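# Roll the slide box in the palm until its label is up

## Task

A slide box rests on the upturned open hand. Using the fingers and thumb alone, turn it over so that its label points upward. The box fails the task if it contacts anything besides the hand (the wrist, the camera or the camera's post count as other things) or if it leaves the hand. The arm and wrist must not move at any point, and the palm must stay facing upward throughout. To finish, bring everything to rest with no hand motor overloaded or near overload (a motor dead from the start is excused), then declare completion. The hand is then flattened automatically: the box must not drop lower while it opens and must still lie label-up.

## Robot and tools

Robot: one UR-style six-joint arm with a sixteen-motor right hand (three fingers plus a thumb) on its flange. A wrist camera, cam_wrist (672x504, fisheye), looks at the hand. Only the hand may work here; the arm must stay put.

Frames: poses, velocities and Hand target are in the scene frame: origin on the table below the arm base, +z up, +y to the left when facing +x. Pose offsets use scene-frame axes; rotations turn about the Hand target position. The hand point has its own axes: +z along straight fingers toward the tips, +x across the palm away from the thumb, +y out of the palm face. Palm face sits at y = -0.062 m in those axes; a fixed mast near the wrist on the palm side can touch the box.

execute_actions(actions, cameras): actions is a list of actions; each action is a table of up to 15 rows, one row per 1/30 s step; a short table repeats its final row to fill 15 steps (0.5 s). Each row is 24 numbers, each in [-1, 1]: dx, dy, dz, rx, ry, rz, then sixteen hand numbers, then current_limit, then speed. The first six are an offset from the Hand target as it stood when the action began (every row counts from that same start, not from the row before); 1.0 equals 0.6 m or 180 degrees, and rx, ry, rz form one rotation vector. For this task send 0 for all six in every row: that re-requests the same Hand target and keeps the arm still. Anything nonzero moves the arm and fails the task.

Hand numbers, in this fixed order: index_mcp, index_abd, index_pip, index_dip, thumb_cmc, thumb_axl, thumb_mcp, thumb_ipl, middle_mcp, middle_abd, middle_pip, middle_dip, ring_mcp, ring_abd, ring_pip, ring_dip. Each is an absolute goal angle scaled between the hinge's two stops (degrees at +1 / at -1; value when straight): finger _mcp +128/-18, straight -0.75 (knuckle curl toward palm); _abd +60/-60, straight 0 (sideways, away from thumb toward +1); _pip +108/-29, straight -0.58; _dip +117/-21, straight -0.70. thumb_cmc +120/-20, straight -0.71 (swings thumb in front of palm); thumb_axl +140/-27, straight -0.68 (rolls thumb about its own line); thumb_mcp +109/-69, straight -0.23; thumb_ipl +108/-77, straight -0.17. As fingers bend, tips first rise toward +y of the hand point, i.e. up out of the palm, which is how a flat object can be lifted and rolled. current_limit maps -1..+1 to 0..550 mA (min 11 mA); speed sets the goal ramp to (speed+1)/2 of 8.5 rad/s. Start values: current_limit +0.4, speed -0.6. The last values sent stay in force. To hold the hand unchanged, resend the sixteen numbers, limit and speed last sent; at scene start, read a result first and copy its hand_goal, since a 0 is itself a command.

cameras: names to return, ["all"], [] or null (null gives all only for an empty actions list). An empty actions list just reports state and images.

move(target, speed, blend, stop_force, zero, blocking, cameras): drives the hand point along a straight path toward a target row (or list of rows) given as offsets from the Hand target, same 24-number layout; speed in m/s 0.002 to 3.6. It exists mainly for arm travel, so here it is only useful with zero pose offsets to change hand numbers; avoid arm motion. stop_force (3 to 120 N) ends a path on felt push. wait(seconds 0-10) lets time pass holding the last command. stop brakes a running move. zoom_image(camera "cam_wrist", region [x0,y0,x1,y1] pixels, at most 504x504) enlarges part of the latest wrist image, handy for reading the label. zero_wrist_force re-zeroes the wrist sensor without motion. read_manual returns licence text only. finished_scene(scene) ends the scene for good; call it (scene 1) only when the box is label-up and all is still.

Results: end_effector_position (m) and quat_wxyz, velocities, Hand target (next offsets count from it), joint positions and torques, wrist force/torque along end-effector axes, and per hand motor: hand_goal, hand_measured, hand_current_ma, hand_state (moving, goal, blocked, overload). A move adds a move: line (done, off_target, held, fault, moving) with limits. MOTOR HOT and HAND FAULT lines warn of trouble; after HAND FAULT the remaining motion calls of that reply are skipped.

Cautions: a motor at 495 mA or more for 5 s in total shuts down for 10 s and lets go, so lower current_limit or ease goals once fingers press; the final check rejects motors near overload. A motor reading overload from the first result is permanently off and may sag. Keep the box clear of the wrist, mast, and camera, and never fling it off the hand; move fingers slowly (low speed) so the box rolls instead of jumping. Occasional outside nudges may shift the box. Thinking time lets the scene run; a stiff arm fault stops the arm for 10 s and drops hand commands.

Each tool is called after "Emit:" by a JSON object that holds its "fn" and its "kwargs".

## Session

Emit:
{"fn": "execute_actions", "kwargs": {"actions": []}}

Scene clock: 0.00 s.
end_effector_position=(+0.6147, +0.0735, +0.4299) hand_goal=(-0.754, +0.000, -0.576, -0.696, +0.104, -0.540, -0.162, -0.106, -0.754, +0.000, -0.576, -0.696, -0.754, +0.000, -0.576, -0.696) hand_measured=(-0.760, +0.000, -0.576, -0.696, +0.092, -0.542, -0.164, -0.108, -0.770, +0.000, -0.580, -0.696, -0.776, +0.000, -0.584, -0.698) hand_current_ma=(-11, +0, -1, +0, -19, -3, -3, -3, -32, +0, -5, +0, -47, +0, -11, -3) hand_state=(goal, goal, goal, goal, goal, goal, goal, goal, goal, goal, goal, goal, blocked, goal, goal, goal) hand_current_limit=0.40 hand_speed=-0.60 end_effector_quat_wxyz=(+0.485, +0.469, +0.527, +0.517)
Joint positions: [-0.134 -1.157 2.195 -4.18 -1.327 -0.033]
Joint velocities: within noise
Joint torques (N m): no reading
Wrist force (N): no reading
Wrist torque (N m): no reading
Wrist force, peak (N): no reading
Hand target: +0.6147, +0.0735, +0.4299; +0.485, +0.469, +0.527, +0.517
camera_calibration:
cam_wrist: T_world_to_cam=[[0.106928, -0.756575, 0.645105, -0.246857], [-0.681097, -0.52842, -0.506833, 0.627523], [0.724343, -0.385185, -0.571804, -0.051406], [0, 0, 0, 1]] pos_world=[0.491035, 0.125029, 0.447904]

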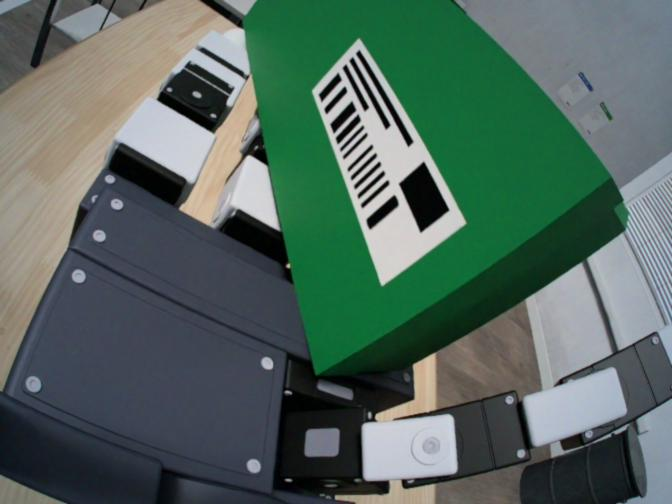

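Emit:
{"fn": "zoom_image", "kwargs": {"camera": "cam_wrist", "region": [230, 150, 650, 420]}}

Emit:
{"fn": "zoom_image", "kwargs": {"camera": "cam_wrist", "region": [90, 0, 490, 270]}}

Scaled by 1.200 from the camera's 672x504 image, which has a finer 960x720 frame.

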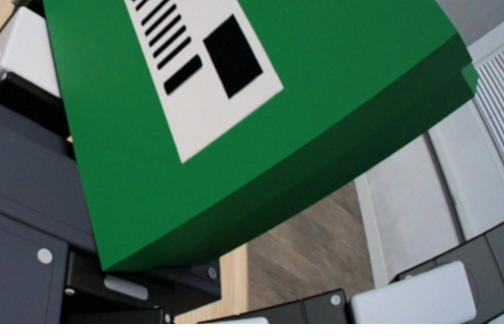

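Scaled by 1.260 from the camera's 672x504 image, which has a finer 960x720 frame.

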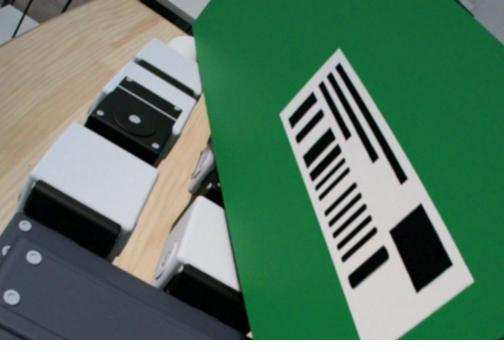

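Emit:
{"fn": "zoom_image", "kwargs": {"camera": "cam_wrist", "region": [560, 140, 672, 260]}}

Emit:
{"fn": "zoom_image", "kwargs": {"camera": "cam_wrist", "region": [290, 320, 450, 400]}}

Scaled by 4.200 from the camera's 672x504 image, which has a finer 960x720 frame.

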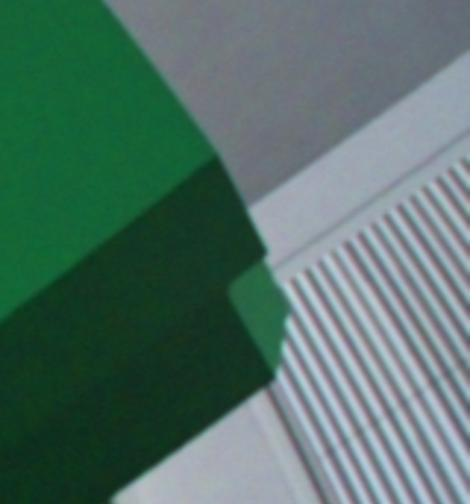

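Scaled by 3.150 from the camera's 672x504 image, which has a finer 960x720 frame.

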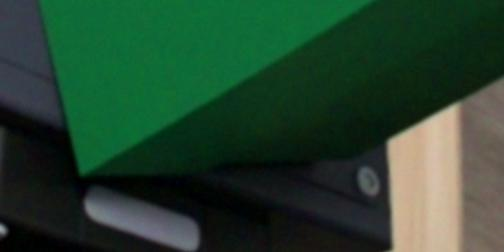

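Emit:
{"fn": "execute_actions", "kwargs": {"actions": [[[0,0,0,0,0,0,-0.754,0,-0.576,-0.696,-0.286,-0.677,0.195,0.74,-0.754,0,-0.576,-0.696,-0.754,0,-0.576,-0.696,0.4,-0.8]],[[0,0,0,0,0,0,-0.754,0,-0.576,-0.696,-0.286,-0.677,0.195,0.74,-0.754,0,-0.576,-0.696,-0.754,0,-0.576,-0.696,0.4,-0.8]],[[0,0,0,0,0,0,-0.754,0,-0.576,-0.696,-0.286,-0.677,0.195,0.74,-0.754,0,-0.576,-0.696,-0.754,0,-0.576,-0.696,0.4,-0.8]]], "cameras": ["all"]}}

Scene clock: 177.37 s.
end_effector_position=(+0.6147, +0.0735, +0.4299) hand_goal=(-0.754, +0.000, -0.576, -0.696, -0.286, -0.678, +0.194, +0.740, -0.754, +0.000, -0.576, -0.696, -0.754, +0.000, -0.576, -0.696) hand_measured=(-0.760, +0.000, -0.576, -0.696, -0.290, -0.678, +0.194, +0.738, -0.770, +0.000, -0.580, -0.696, -0.776, +0.000, -0.584, -0.698) hand_current_ma=(-11, +0, -1, +0, -5, +0, -1, -2, -32, +0, -5, +0, -47, +0, -11, -3) hand_state=(goal, goal, goal, goal, goal, goal, goal, goal, goal, goal, goal, goal, blocked, goal, goal, goal) hand_current_limit=0.40 hand_speed=-0.80 end_effector_quat_wxyz=(+0.485, +0.469, +0.527, +0.517)
Joint positions: [-0.134 -1.157 2.195 -4.18 -1.327 -0.033]
Joint torques (N m): [7.69 -32.85 -0.95 -4.23 -2.33 -1]
Wrist force (N): [0.0 -0.2 0.5]
Wrist torque (N m): [-0.06 -0.01 0.00]
Wrist force, peak (N): [0.0 -0.6 0.2]
Hand target: +0.6147, +0.0735, +0.4299; +0.485, +0.469, +0.527, +0.517
Off the commanded pose: 0.000 m, 0 deg.
Step readings (end_effector_position):
0: (+0.6147, +0.0735, +0.4299)
1: (+0.6147, +0.0735, +0.4299)
2: (+0.6147, +0.0735, +0.4299)
4: (+0.6147, +0.0735, +0.4299)
8: (+0.6147, +0.0735, +0.4299)
15: (+0.6147, +0.0735, +0.4299)
16: (+0.6147, +0.0735, +0.4299)
17: (+0.6147, +0.0735, +0.4299)
19: (+0.6147, +0.0735, +0.4299)
23: (+0.6147, +0.0735, +0.4299)
30: (+0.6147, +0.0735, +0.4299)
31: (+0.6147, +0.0735, +0.4299)
32: (+0.6147, +0.0735, +0.4299)
34: (+0.6147, +0.0735, +0.4299)
38: (+0.6147, +0.0735, +0.4299)
45: (+0.6147, +0.0735, +0.4299)
camera_calibration:
cam_wrist: T_world_to_cam=[[0.106928, -0.756575, 0.645105, -0.246857], [-0.681097, -0.52842, -0.506833, 0.627523], [0.724343, -0.385185, -0.571804, -0.051406], [0, 0, 0, 1]] pos_world=[0.491035, 0.125029, 0.447904]

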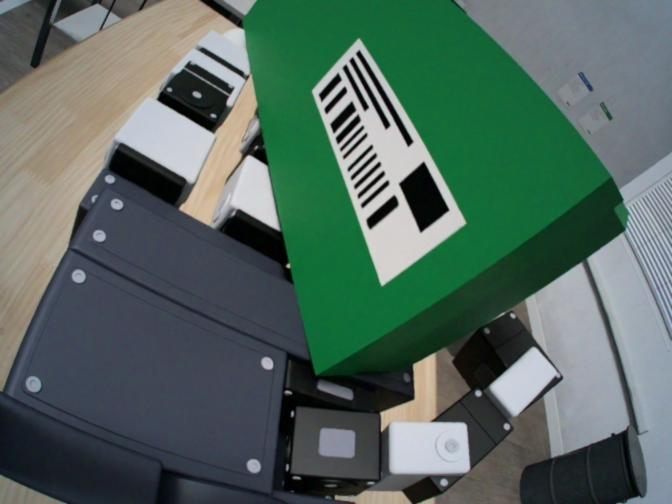

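Emit:
{"fn": "execute_actions", "kwargs": {"actions": [[[0,0,0,0,0,0,-0.754,0,-0.576,-0.696,0.0,-0.677,0.195,0.74,-0.754,0,-0.576,-0.696,-0.754,0,-0.576,-0.696,0.4,-0.88]],[[0,0,0,0,0,0,-0.754,0,-0.576,-0.696,0.25,-0.677,0.195,0.74,-0.754,0,-0.576,-0.696,-0.754,0,-0.576,-0.696,0.4,-0.9]]], "cameras": ["all"]}}

Scene clock: 181.37 s.
end_effector_position=(+0.6147, +0.0735, +0.4299) hand_goal=(-0.754, +0.000, -0.576, -0.696, +0.250, -0.678, +0.194, +0.740, -0.754, +0.000, -0.576, -0.696, -0.754, +0.000, -0.576, -0.696) hand_measured=(-0.760, +0.000, -0.576, -0.696, +0.234, -0.678, +0.194, +0.738, -0.770, +0.000, -0.580, -0.696, -0.778, +0.002, -0.584, -0.700) hand_current_ma=(-11, +0, -1, +0, -30, +0, +0, -2, -32, +0, -5, +0, -53, +1, -13, -4) hand_state=(goal, goal, goal, goal, goal, goal, goal, goal, goal, goal, goal, goal, blocked, goal, goal, goal) hand_current_limit=0.40 hand_speed=-0.90 end_effector_quat_wxyz=(+0.485, +0.469, +0.527, +0.517)
Joint positions: [-0.134 -1.157 2.195 -4.18 -1.327 -0.033]
Joint torques (N m): [7.71 -33.47 -0.85 -4.15 -2.34 -0.77]
Wrist force (N): [0.1 -0.2 0.1]
Wrist torque (N m): [-0.02 -0.01 -0.01]
Wrist force, peak (N): [0.0 -0.4 0.4]
Hand target: +0.6147, +0.0735, +0.4299; +0.485, +0.469, +0.527, +0.517
Off the commanded pose: 0.000 m, 0 deg.
Step readings (end_effector_position):
0: (+0.6147, +0.0735, +0.4299)
1: (+0.6147, +0.0735, +0.4299)
2: (+0.6147, +0.0735, +0.4299)
4: (+0.6147, +0.0735, +0.4299)
8: (+0.6147, +0.0735, +0.4299)
15: (+0.6147, +0.0735, +0.4299)
16: (+0.6147, +0.0735, +0.4299)
17: (+0.6147, +0.0735, +0.4299)
19: (+0.6147, +0.0735, +0.4299)
23: (+0.6147, +0.0735, +0.4299)
30: (+0.6147, +0.0735, +0.4299)
camera_calibration:
cam_wrist: T_world_to_cam=[[0.106928, -0.756575, 0.645105, -0.246857], [-0.681097, -0.52842, -0.506833, 0.627523], [0.724343, -0.385185, -0.571804, -0.051406], [0, 0, 0, 1]] pos_world=[0.491035, 0.125029, 0.447904]

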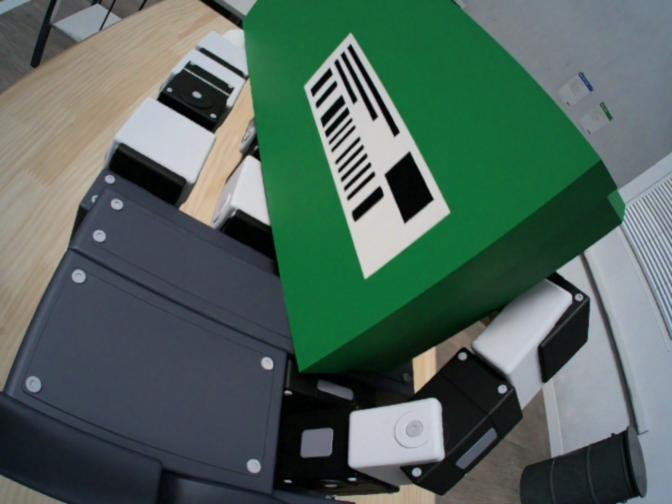

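Emit:
{"fn": "execute_actions", "kwargs": {"actions": [[[0,0,0,0,0,0,-0.754,0,-0.576,-0.696,0.4,-0.677,0.195,0.74,-0.754,0,-0.576,-0.696,-0.754,0,-0.576,-0.696,0.4,-0.93]],[[0,0,0,0,0,0,-0.754,0,-0.576,-0.696,0.55,-0.677,0.195,0.74,-0.754,0,-0.576,-0.696,-0.754,0,-0.576,-0.696,0.4,-0.93]]], "cameras": ["all"]}}

Scene clock: 185.50 s.
end_effector_position=(+0.6147, +0.0735, +0.4299) hand_goal=(-0.754, +0.000, -0.576, -0.696, +0.550, -0.678, +0.194, +0.740, -0.754, +0.000, -0.576, -0.696, -0.754, +0.000, -0.576, -0.696) hand_measured=(-0.760, +0.000, -0.576, -0.696, +0.540, -0.678, +0.194, +0.738, -0.770, +0.000, -0.580, -0.696, -0.778, +0.002, -0.584, -0.700) hand_current_ma=(-11, +0, -1, +0, -15, +0, +0, -1, -32, +0, -5, +0, -53, +1, -13, -4) hand_state=(goal, goal, goal, goal, goal, goal, goal, goal, goal, goal, goal, goal, blocked, goal, goal, goal) hand_current_limit=0.40 hand_speed=-0.93 end_effector_quat_wxyz=(+0.485, +0.469, +0.527, +0.517)
Joint positions: [-0.134 -1.157 2.195 -4.18 -1.327 -0.033]
Joint torques (N m): [7.37 -33.65 -0.8 -3.88 -2.2 -0.68]
Wrist force (N): [0.2 -0.2 0.2]
Wrist torque (N m): [-0.03 -0.02 -0.03]
Wrist force, peak (N): [0.1 -0.3 0.4]
Hand target: +0.6147, +0.0735, +0.4299; +0.485, +0.469, +0.527, +0.517
Off the commanded pose: 0.000 m, 0 deg.
Step readings (end_effector_position):
0: (+0.6147, +0.0735, +0.4299)
1: (+0.6147, +0.0735, +0.4299)
2: (+0.6147, +0.0735, +0.4299)
4: (+0.6147, +0.0735, +0.4299)
8: (+0.6147, +0.0735, +0.4299)
15: (+0.6147, +0.0735, +0.4299)
16: (+0.6147, +0.0735, +0.4299)
17: (+0.6147, +0.0735, +0.4299)
19: (+0.6147, +0.0735, +0.4299)
23: (+0.6147, +0.0735, +0.4299)
30: (+0.6147, +0.0735, +0.4299)
camera_calibration:
cam_wrist: T_world_to_cam=[[0.106928, -0.756575, 0.645105, -0.246857], [-0.681097, -0.52842, -0.506833, 0.627523], [0.724343, -0.385185, -0.571804, -0.051406], [0, 0, 0, 1]] pos_world=[0.491035, 0.125029, 0.447904]

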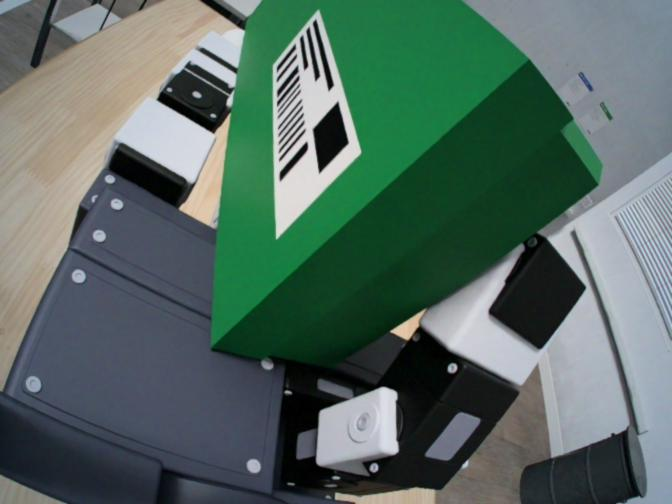

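Emit:
{"fn": "execute_actions", "kwargs": {"actions": [[[0,0,0,0,0,0,-0.754,0,-0.576,-0.696,0.7,-0.677,0.195,0.74,-0.754,0,-0.576,-0.696,-0.754,0,-0.576,-0.696,0.4,-0.93]],[[0,0,0,0,0,0,-0.754,0,-0.576,-0.696,0.84,-0.677,0.195,0.74,-0.754,0,-0.576,-0.696,-0.754,0,-0.576,-0.696,0.4,-0.93]]], "cameras": ["all"]}}

Scene clock: 194.13 s.
end_effector_position=(+0.6147, +0.0735, +0.4299) hand_goal=(-0.754, +0.000, -0.576, -0.696, +0.840, -0.678, +0.194, +0.740, -0.754, +0.000, -0.576, -0.696, -0.754, +0.000, -0.576, -0.696) hand_measured=(-0.760, +0.000, -0.576, -0.696, +0.832, -0.678, +0.194, +0.738, -0.770, +0.000, -0.580, -0.696, -0.778, +0.002, -0.584, -0.700) hand_current_ma=(-11, +0, -1, +0, -11, +0, +0, -1, -32, +0, -5, +0, -53, +1, -13, -4) hand_state=(goal, goal, goal, goal, goal, goal, goal, goal, goal, goal, goal, goal, blocked, goal, goal, goal) hand_current_limit=0.40 hand_speed=-0.93 end_effector_quat_wxyz=(+0.485, +0.469, +0.527, +0.517)
Joint positions: [-0.134 -1.157 2.195 -4.18 -1.327 -0.033]
Joint torques (N m): [7.16 -33.22 -0.88 -3.5 -2.18 -0.44]
Wrist force (N): [0.2 -0.3 0.1]
Wrist torque (N m): [-0.04 -0.02 -0.06]
Wrist force, peak (N): [0.1 -0.6 0.3]
Hand target: +0.6147, +0.0735, +0.4299; +0.485, +0.469, +0.527, +0.517
Off the commanded pose: 0.000 m, 0 deg.
Step readings (end_effector_position):
0: (+0.6147, +0.0735, +0.4299)
1: (+0.6147, +0.0735, +0.4299)
2: (+0.6147, +0.0735, +0.4299)
4: (+0.6147, +0.0735, +0.4299)
8: (+0.6147, +0.0735, +0.4299)
15: (+0.6147, +0.0735, +0.4299)
16: (+0.6147, +0.0735, +0.4299)
17: (+0.6147, +0.0735, +0.4299)
19: (+0.6147, +0.0735, +0.4299)
23: (+0.6147, +0.0735, +0.4299)
30: (+0.6147, +0.0735, +0.4299)
camera_calibration:
cam_wrist: T_world_to_cam=[[0.106928, -0.756575, 0.645105, -0.246857], [-0.681097, -0.52842, -0.506833, 0.627523], [0.724343, -0.385185, -0.571804, -0.051406], [0, 0, 0, 1]] pos_world=[0.491035, 0.125029, 0.447904]

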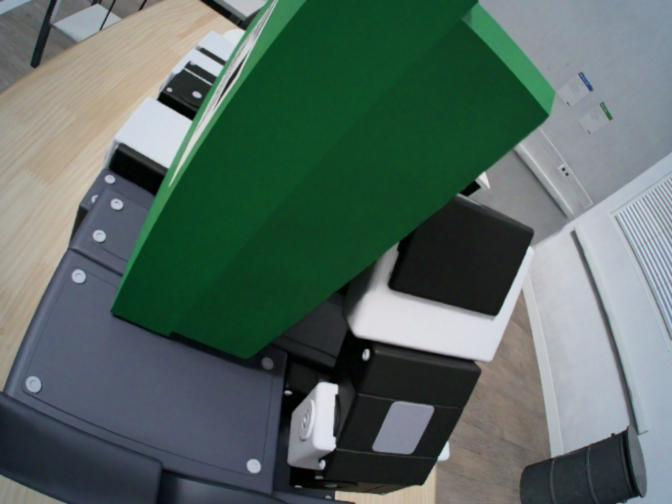

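Emit:
{"fn": "execute_actions", "kwargs": {"actions": [[[0,0,0,0,0,0,-0.754,0,-0.576,-0.696,0.3,-0.677,0.195,0.74,-0.754,0,-0.576,-0.696,-0.754,0,-0.576,-0.696,0.4,-0.85]],[[0,0,0,0,0,0,-0.754,-0.2,-0.576,-0.696,0.2,-0.677,0.195,0.74,-0.754,-0.2,-0.576,-0.696,-0.754,-0.2,-0.576,-0.696,0.4,-0.93]],[[0,0,0,0,0,0,-0.754,-0.2,-0.576,-0.696,0.2,-0.677,0.195,0.74,-0.754,-0.2,-0.576,-0.696,-0.754,-0.2,-0.576,-0.696,0.4,-0.93]]], "cameras": ["all"]}}

Scene clock: 257.27 s.
end_effector_position=(+0.6147, +0.0735, +0.4299) hand_goal=(-0.754, -0.200, -0.576, -0.696, +0.200, -0.678, +0.194, +0.740, -0.754, -0.200, -0.576, -0.696, -0.754, -0.200, -0.576, -0.696) hand_measured=(-0.760, -0.196, -0.576, -0.696, +0.200, -0.678, +0.194, +0.738, -0.770, -0.198, -0.580, -0.696, -0.778, -0.190, -0.584, -0.700) hand_current_ma=(-11, +3, -1, +0, +0, +0, +1, -1, -33, +2, -5, +0, -53, +14, -13, -4) hand_state=(goal, goal, goal, goal, goal, goal, goal, goal, goal, goal, goal, goal, blocked, goal, goal, goal) hand_current_limit=0.40 hand_speed=-0.93 end_effector_quat_wxyz=(+0.485, +0.469, +0.527, +0.517)
Joint positions: [-0.134 -1.157 2.195 -4.18 -1.327 -0.033]
Joint torques (N m): [7.07 -36.13 -1.02 -0.97 -2.16 1.12]
Wrist force (N): [0.0 -0.3 0.3]
Wrist torque (N m): [-0.05 0.00 -0.03]
Wrist force, peak (N): [0.0 -0.4 0.5]
Hand target: +0.6147, +0.0735, +0.4299; +0.485, +0.469, +0.527, +0.517
Off the commanded pose: 0.000 m, 0 deg.
Step readings (end_effector_position):
0: (+0.6147, +0.0735, +0.4299)
1: (+0.6147, +0.0735, +0.4299)
2: (+0.6147, +0.0735, +0.4299)
4: (+0.6147, +0.0735, +0.4299)
8: (+0.6147, +0.0735, +0.4299)
15: (+0.6147, +0.0735, +0.4299)
16: (+0.6147, +0.0735, +0.4299)
17: (+0.6147, +0.0735, +0.4299)
19: (+0.6147, +0.0735, +0.4299)
23: (+0.6147, +0.0735, +0.4299)
30: (+0.6147, +0.0735, +0.4299)
31: (+0.6147, +0.0735, +0.4299)
32: (+0.6147, +0.0735, +0.4299)
34: (+0.6147, +0.0735, +0.4299)
38: (+0.6147, +0.0735, +0.4299)
45: (+0.6147, +0.0735, +0.4299)
camera_calibration:
cam_wrist: T_world_to_cam=[[0.106928, -0.756575, 0.645105, -0.246857], [-0.681097, -0.52842, -0.506833, 0.627523], [0.724343, -0.385185, -0.571804, -0.051406], [0, 0, 0, 1]] pos_world=[0.491035, 0.125029, 0.447904]

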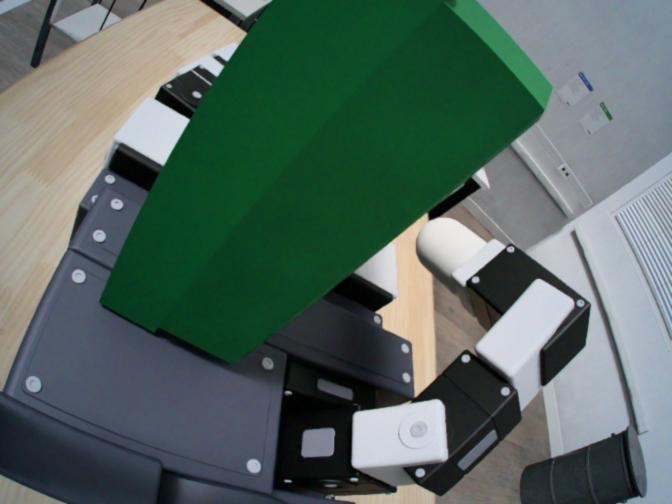

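Emit:
{"fn": "execute_actions", "kwargs": {"actions": [[[0,0,0,0,0,0,-0.754,-0.31,-0.576,-0.696,0.15,-0.677,0.195,0.74,-0.754,-0.31,-0.576,-0.696,-0.754,-0.31,-0.576,-0.696,0.4,-0.93]],[[0,0,0,0,0,0,-0.754,-0.43,-0.576,-0.696,0.1,-0.677,0.195,0.74,-0.754,-0.43,-0.576,-0.696,-0.754,-0.43,-0.576,-0.696,0.4,-0.93]]], "cameras": ["all"]}}

Scene clock: 270.50 s.
end_effector_position=(+0.6147, +0.0735, +0.4299) hand_goal=(-0.754, -0.430, -0.576, -0.696, +0.100, -0.678, +0.194, +0.740, -0.754, -0.430, -0.576, -0.696, -0.754, -0.430, -0.576, -0.696) hand_measured=(-0.760, -0.426, -0.576, -0.696, +0.100, -0.678, +0.194, +0.738, -0.770, -0.428, -0.580, -0.696, -0.778, -0.418, -0.584, -0.700) hand_current_ma=(-11, +3, -1, +0, -1, +0, +1, -1, -33, +2, -5, +0, -53, +16, -13, -4) hand_state=(goal, goal, goal, goal, goal, goal, goal, goal, goal, goal, goal, goal, blocked, goal, goal, goal) hand_current_limit=0.40 hand_speed=-0.93 end_effector_quat_wxyz=(+0.485, +0.469, +0.527, +0.517)
Joint positions: [-0.134 -1.157 2.195 -4.18 -1.327 -0.033]
Joint torques (N m): [7.06 -36.53 -1.28 -0.86 -2.04 0.93]
Wrist force (N): [0.0 -0.3 0.3]
Wrist torque (N m): [-0.07 0.00 0.01]
Wrist force, peak (N): [0.1 -0.5 0.3]
Hand target: +0.6147, +0.0735, +0.4299; +0.485, +0.469, +0.527, +0.517
Off the commanded pose: 0.000 m, 0 deg.
Step readings (end_effector_position):
0: (+0.6147, +0.0735, +0.4299)
1: (+0.6147, +0.0735, +0.4299)
2: (+0.6147, +0.0735, +0.4299)
4: (+0.6147, +0.0735, +0.4299)
8: (+0.6147, +0.0735, +0.4299)
15: (+0.6147, +0.0735, +0.4299)
16: (+0.6147, +0.0735, +0.4299)
17: (+0.6147, +0.0735, +0.4299)
19: (+0.6147, +0.0735, +0.4299)
23: (+0.6147, +0.0735, +0.4299)
30: (+0.6147, +0.0735, +0.4299)
camera_calibration:
cam_wrist: T_world_to_cam=[[0.106928, -0.756575, 0.645105, -0.246857], [-0.681097, -0.52842, -0.506833, 0.627523], [0.724343, -0.385185, -0.571804, -0.051406], [0, 0, 0, 1]] pos_world=[0.491035, 0.125029, 0.447904]

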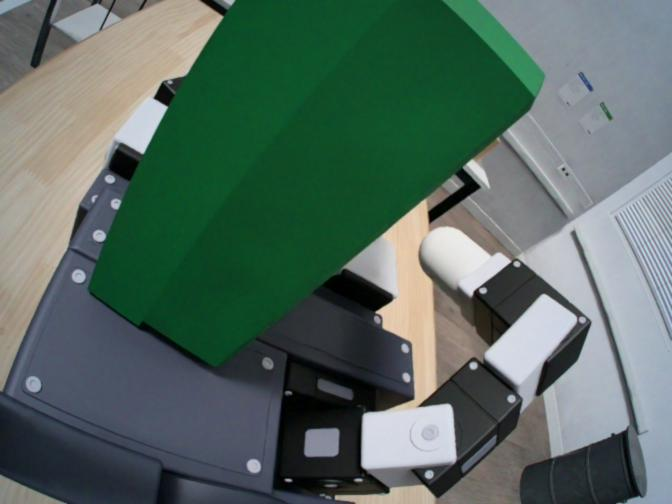

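Emit:
{"fn": "execute_actions", "kwargs": {"actions": [[[0,0,0,0,0,0,-0.754,-0.43,-0.576,-0.696,0.1,-0.677,0.393,0.174,-0.754,-0.43,-0.576,-0.696,-0.754,-0.43,-0.576,-0.696,0.4,-0.82]],[[0,0,0,0,0,0,-0.754,-0.43,-0.576,-0.696,0.35,-0.677,0.393,0.174,-0.754,-0.43,-0.576,-0.696,-0.754,-0.43,-0.576,-0.696,0.4,-0.85]],[[0,0,0,0,0,0,-0.754,-0.43,-0.576,-0.696,0.62,-0.677,0.393,0.174,-0.754,-0.43,-0.576,-0.696,-0.754,-0.43,-0.576,-0.696,0.4,-0.9]]], "cameras": ["all"]}}

Scene clock: 298.40 s.
end_effector_position=(+0.6147, +0.0735, +0.4299) hand_goal=(-0.754, -0.430, -0.576, -0.696, +0.620, -0.678, +0.392, +0.174, -0.754, -0.430, -0.576, -0.696, -0.754, -0.430, -0.576, -0.696) hand_measured=(-0.760, -0.426, -0.576, -0.696, +0.618, -0.678, +0.394, +0.178, -0.770, -0.428, -0.580, -0.696, -0.778, -0.418, -0.584, -0.700) hand_current_ma=(-11, +3, -1, +0, -2, +0, +2, +8, -33, +2, -5, +0, -53, +16, -13, -4) hand_state=(goal, goal, goal, goal, goal, goal, goal, goal, goal, goal, goal, goal, blocked, goal, goal, goal) hand_current_limit=0.40 hand_speed=-0.90 end_effector_quat_wxyz=(+0.485, +0.469, +0.527, +0.517)
Joint positions: [-0.134 -1.157 2.195 -4.18 -1.327 -0.033]
Joint torques (N m): [5.64 -36.7 -2.15 -1.47 -1.86 1.03]
Wrist force (N): [0.1 -0.3 0.2]
Wrist torque (N m): [-0.06 0.00 -0.01]
Wrist force, peak (N): [0.0 -0.5 0.4]
Hand target: +0.6147, +0.0735, +0.4299; +0.485, +0.469, +0.527, +0.517
Off the commanded pose: 0.000 m, 0 deg.
Step readings (end_effector_position):
0: (+0.6147, +0.0735, +0.4299)
1: (+0.6147, +0.0735, +0.4299)
2: (+0.6147, +0.0735, +0.4299)
4: (+0.6147, +0.0735, +0.4299)
8: (+0.6147, +0.0735, +0.4299)
15: (+0.6147, +0.0735, +0.4299)
16: (+0.6147, +0.0735, +0.4299)
17: (+0.6147, +0.0735, +0.4299)
19: (+0.6147, +0.0735, +0.4299)
23: (+0.6147, +0.0735, +0.4299)
30: (+0.6147, +0.0735, +0.4299)
31: (+0.6147, +0.0735, +0.4299)
32: (+0.6147, +0.0735, +0.4299)
34: (+0.6147, +0.0735, +0.4299)
38: (+0.6147, +0.0735, +0.4299)
45: (+0.6147, +0.0735, +0.4299)
camera_calibration:
cam_wrist: T_world_to_cam=[[0.106928, -0.756575, 0.645105, -0.246857], [-0.681097, -0.52842, -0.506833, 0.627523], [0.724343, -0.385185, -0.571804, -0.051406], [0, 0, 0, 1]] pos_world=[0.491035, 0.125029, 0.447904]

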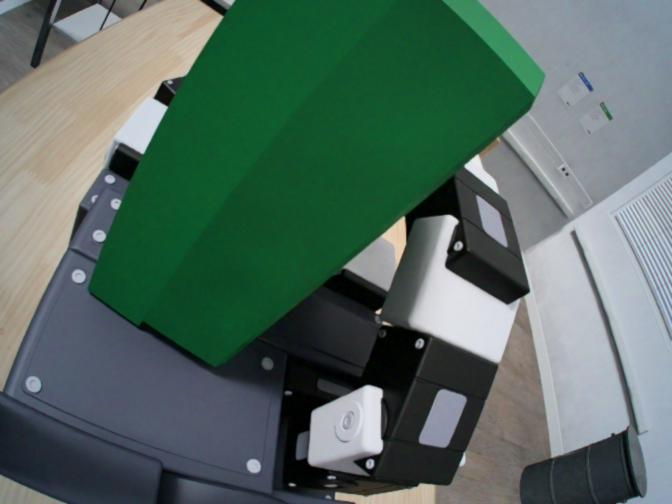

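Emit:
{"fn": "execute_actions", "kwargs": {"actions": [[[0,0,0,0,0,0,-0.754,-0.43,-0.576,-0.696,0.62,-0.677,0.393,0.174,-0.754,-0.43,-0.576,-0.696,-0.7,-0.43,-0.68,-0.75,0.4,-0.93]],[[0,0,0,0,0,0,-0.754,-0.43,-0.576,-0.696,0.62,-0.677,0.393,0.174,-0.754,-0.43,-0.576,-0.696,-0.66,-0.43,-0.78,-0.8,0.4,-0.93]]], "cameras": ["all"]}}

Scene clock: 317.67 s.
end_effector_position=(+0.6147, +0.0735, +0.4299) hand_goal=(-0.754, -0.430, -0.576, -0.696, +0.620, -0.678, +0.392, +0.174, -0.754, -0.430, -0.576, -0.696, -0.660, -0.430, -0.780, -0.800) hand_measured=(-0.760, -0.426, -0.576, -0.696, +0.618, -0.678, +0.394, +0.178, -0.772, -0.430, -0.580, -0.696, -0.692, -0.428, -0.780, -0.798) hand_current_ma=(-11, +3, -1, +0, -2, +0, +2, +8, -37, +0, -6, +0, -79, +2, +0, +3) hand_state=(goal, goal, goal, goal, goal, goal, goal, goal, goal, goal, goal, goal, blocked, goal, goal, goal) hand_current_limit=0.40 hand_speed=-0.93 end_effector_quat_wxyz=(+0.485, +0.469, +0.527, +0.517)
Joint positions: [-0.134 -1.157 2.195 -4.18 -1.327 -0.033]
Joint torques (N m): [5.36 -37.5 -2.92 -1.35 -1.79 0.62]
Wrist force (N): [-0.1 -0.3 0.2]
Wrist torque (N m): [-0.05 0.01 -0.01]
Wrist force, peak (N): [0.3 -0.5 0.1]
Hand target: +0.6147, +0.0735, +0.4299; +0.485, +0.469, +0.527, +0.517
Off the commanded pose: 0.000 m, 0 deg.
Step readings (end_effector_position):
0: (+0.6147, +0.0735, +0.4299)
1: (+0.6147, +0.0735, +0.4299)
2: (+0.6147, +0.0735, +0.4299)
4: (+0.6147, +0.0735, +0.4299)
8: (+0.6147, +0.0735, +0.4299)
15: (+0.6147, +0.0735, +0.4299)
16: (+0.6147, +0.0735, +0.4299)
17: (+0.6147, +0.0735, +0.4299)
19: (+0.6147, +0.0735, +0.4299)
23: (+0.6147, +0.0735, +0.4299)
30: (+0.6147, +0.0735, +0.4299)
camera_calibration:
cam_wrist: T_world_to_cam=[[0.106928, -0.756575, 0.645105, -0.246857], [-0.681097, -0.52842, -0.506833, 0.627523], [0.724343, -0.385185, -0.571804, -0.051406], [0, 0, 0, 1]] pos_world=[0.491035, 0.125029, 0.447904]

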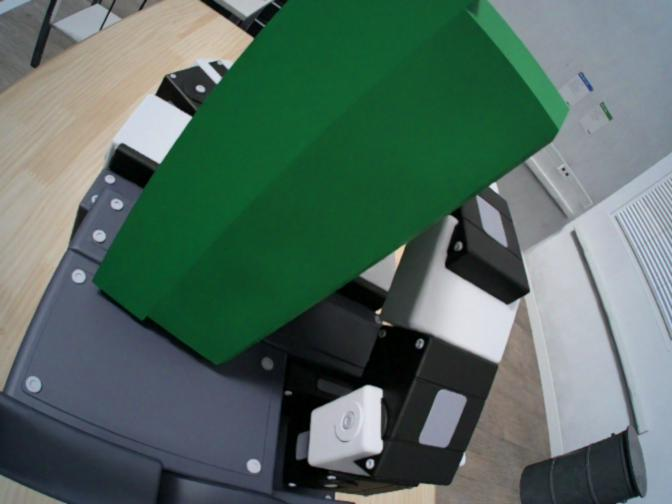

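Emit:
{"fn": "execute_actions", "kwargs": {"actions": [[[0,0,0,0,0,0,-0.754,-0.43,-0.576,-0.696,0.62,-0.677,0.393,0.174,-0.754,-0.43,-0.576,-0.696,-0.62,-0.43,-0.85,-0.83,0.4,-0.93]],[[0,0,0,0,0,0,-0.754,-0.43,-0.576,-0.696,0.62,-0.677,0.393,0.174,-0.754,-0.43,-0.576,-0.696,-0.58,-0.43,-0.9,-0.85,0.4,-0.93]]], "cameras": ["all"]}}

Scene clock: 326.87 s.
end_effector_position=(+0.6147, +0.0735, +0.4299) hand_goal=(-0.754, -0.430, -0.576, -0.696, +0.620, -0.678, +0.392, +0.174, -0.754, -0.430, -0.576, -0.696, -0.580, -0.430, -0.900, -0.850) hand_measured=(-0.760, -0.426, -0.576, -0.696, +0.618, -0.678, +0.394, +0.178, -0.774, -0.430, -0.582, -0.696, -0.608, -0.428, -0.900, -0.848) hand_current_ma=(-11, +3, -1, +0, -2, +0, +2, +8, -43, +0, -8, +0, -67, +2, +0, +3) hand_state=(goal, goal, goal, goal, goal, goal, goal, goal, goal, goal, goal, goal, blocked, goal, goal, goal) hand_current_limit=0.40 hand_speed=-0.93 end_effector_quat_wxyz=(+0.485, +0.469, +0.527, +0.517)
Joint positions: [-0.134 -1.157 2.195 -4.18 -1.327 -0.033]
Joint torques (N m): [4.15 -36.34 -3.11 -1.37 -1.77 0.81]
Wrist force (N): [0.0 -0.2 0.2]
Wrist torque (N m): [-0.04 -0.01 0.00]
Wrist force, peak (N): [0.0 -0.5 0.4]
Hand target: +0.6147, +0.0735, +0.4299; +0.485, +0.469, +0.527, +0.517
Off the commanded pose: 0.000 m, 0 deg.
Step readings (end_effector_position):
0: (+0.6147, +0.0735, +0.4299)
1: (+0.6147, +0.0735, +0.4299)
2: (+0.6147, +0.0735, +0.4299)
4: (+0.6147, +0.0735, +0.4299)
8: (+0.6147, +0.0735, +0.4299)
15: (+0.6147, +0.0735, +0.4299)
16: (+0.6147, +0.0735, +0.4299)
17: (+0.6147, +0.0735, +0.4299)
19: (+0.6147, +0.0735, +0.4299)
23: (+0.6147, +0.0735, +0.4299)
30: (+0.6147, +0.0735, +0.4299)
camera_calibration:
cam_wrist: T_world_to_cam=[[0.106928, -0.756575, 0.645105, -0.246857], [-0.681097, -0.52842, -0.506833, 0.627523], [0.724343, -0.385185, -0.571804, -0.051406], [0, 0, 0, 1]] pos_world=[0.491035, 0.125029, 0.447904]

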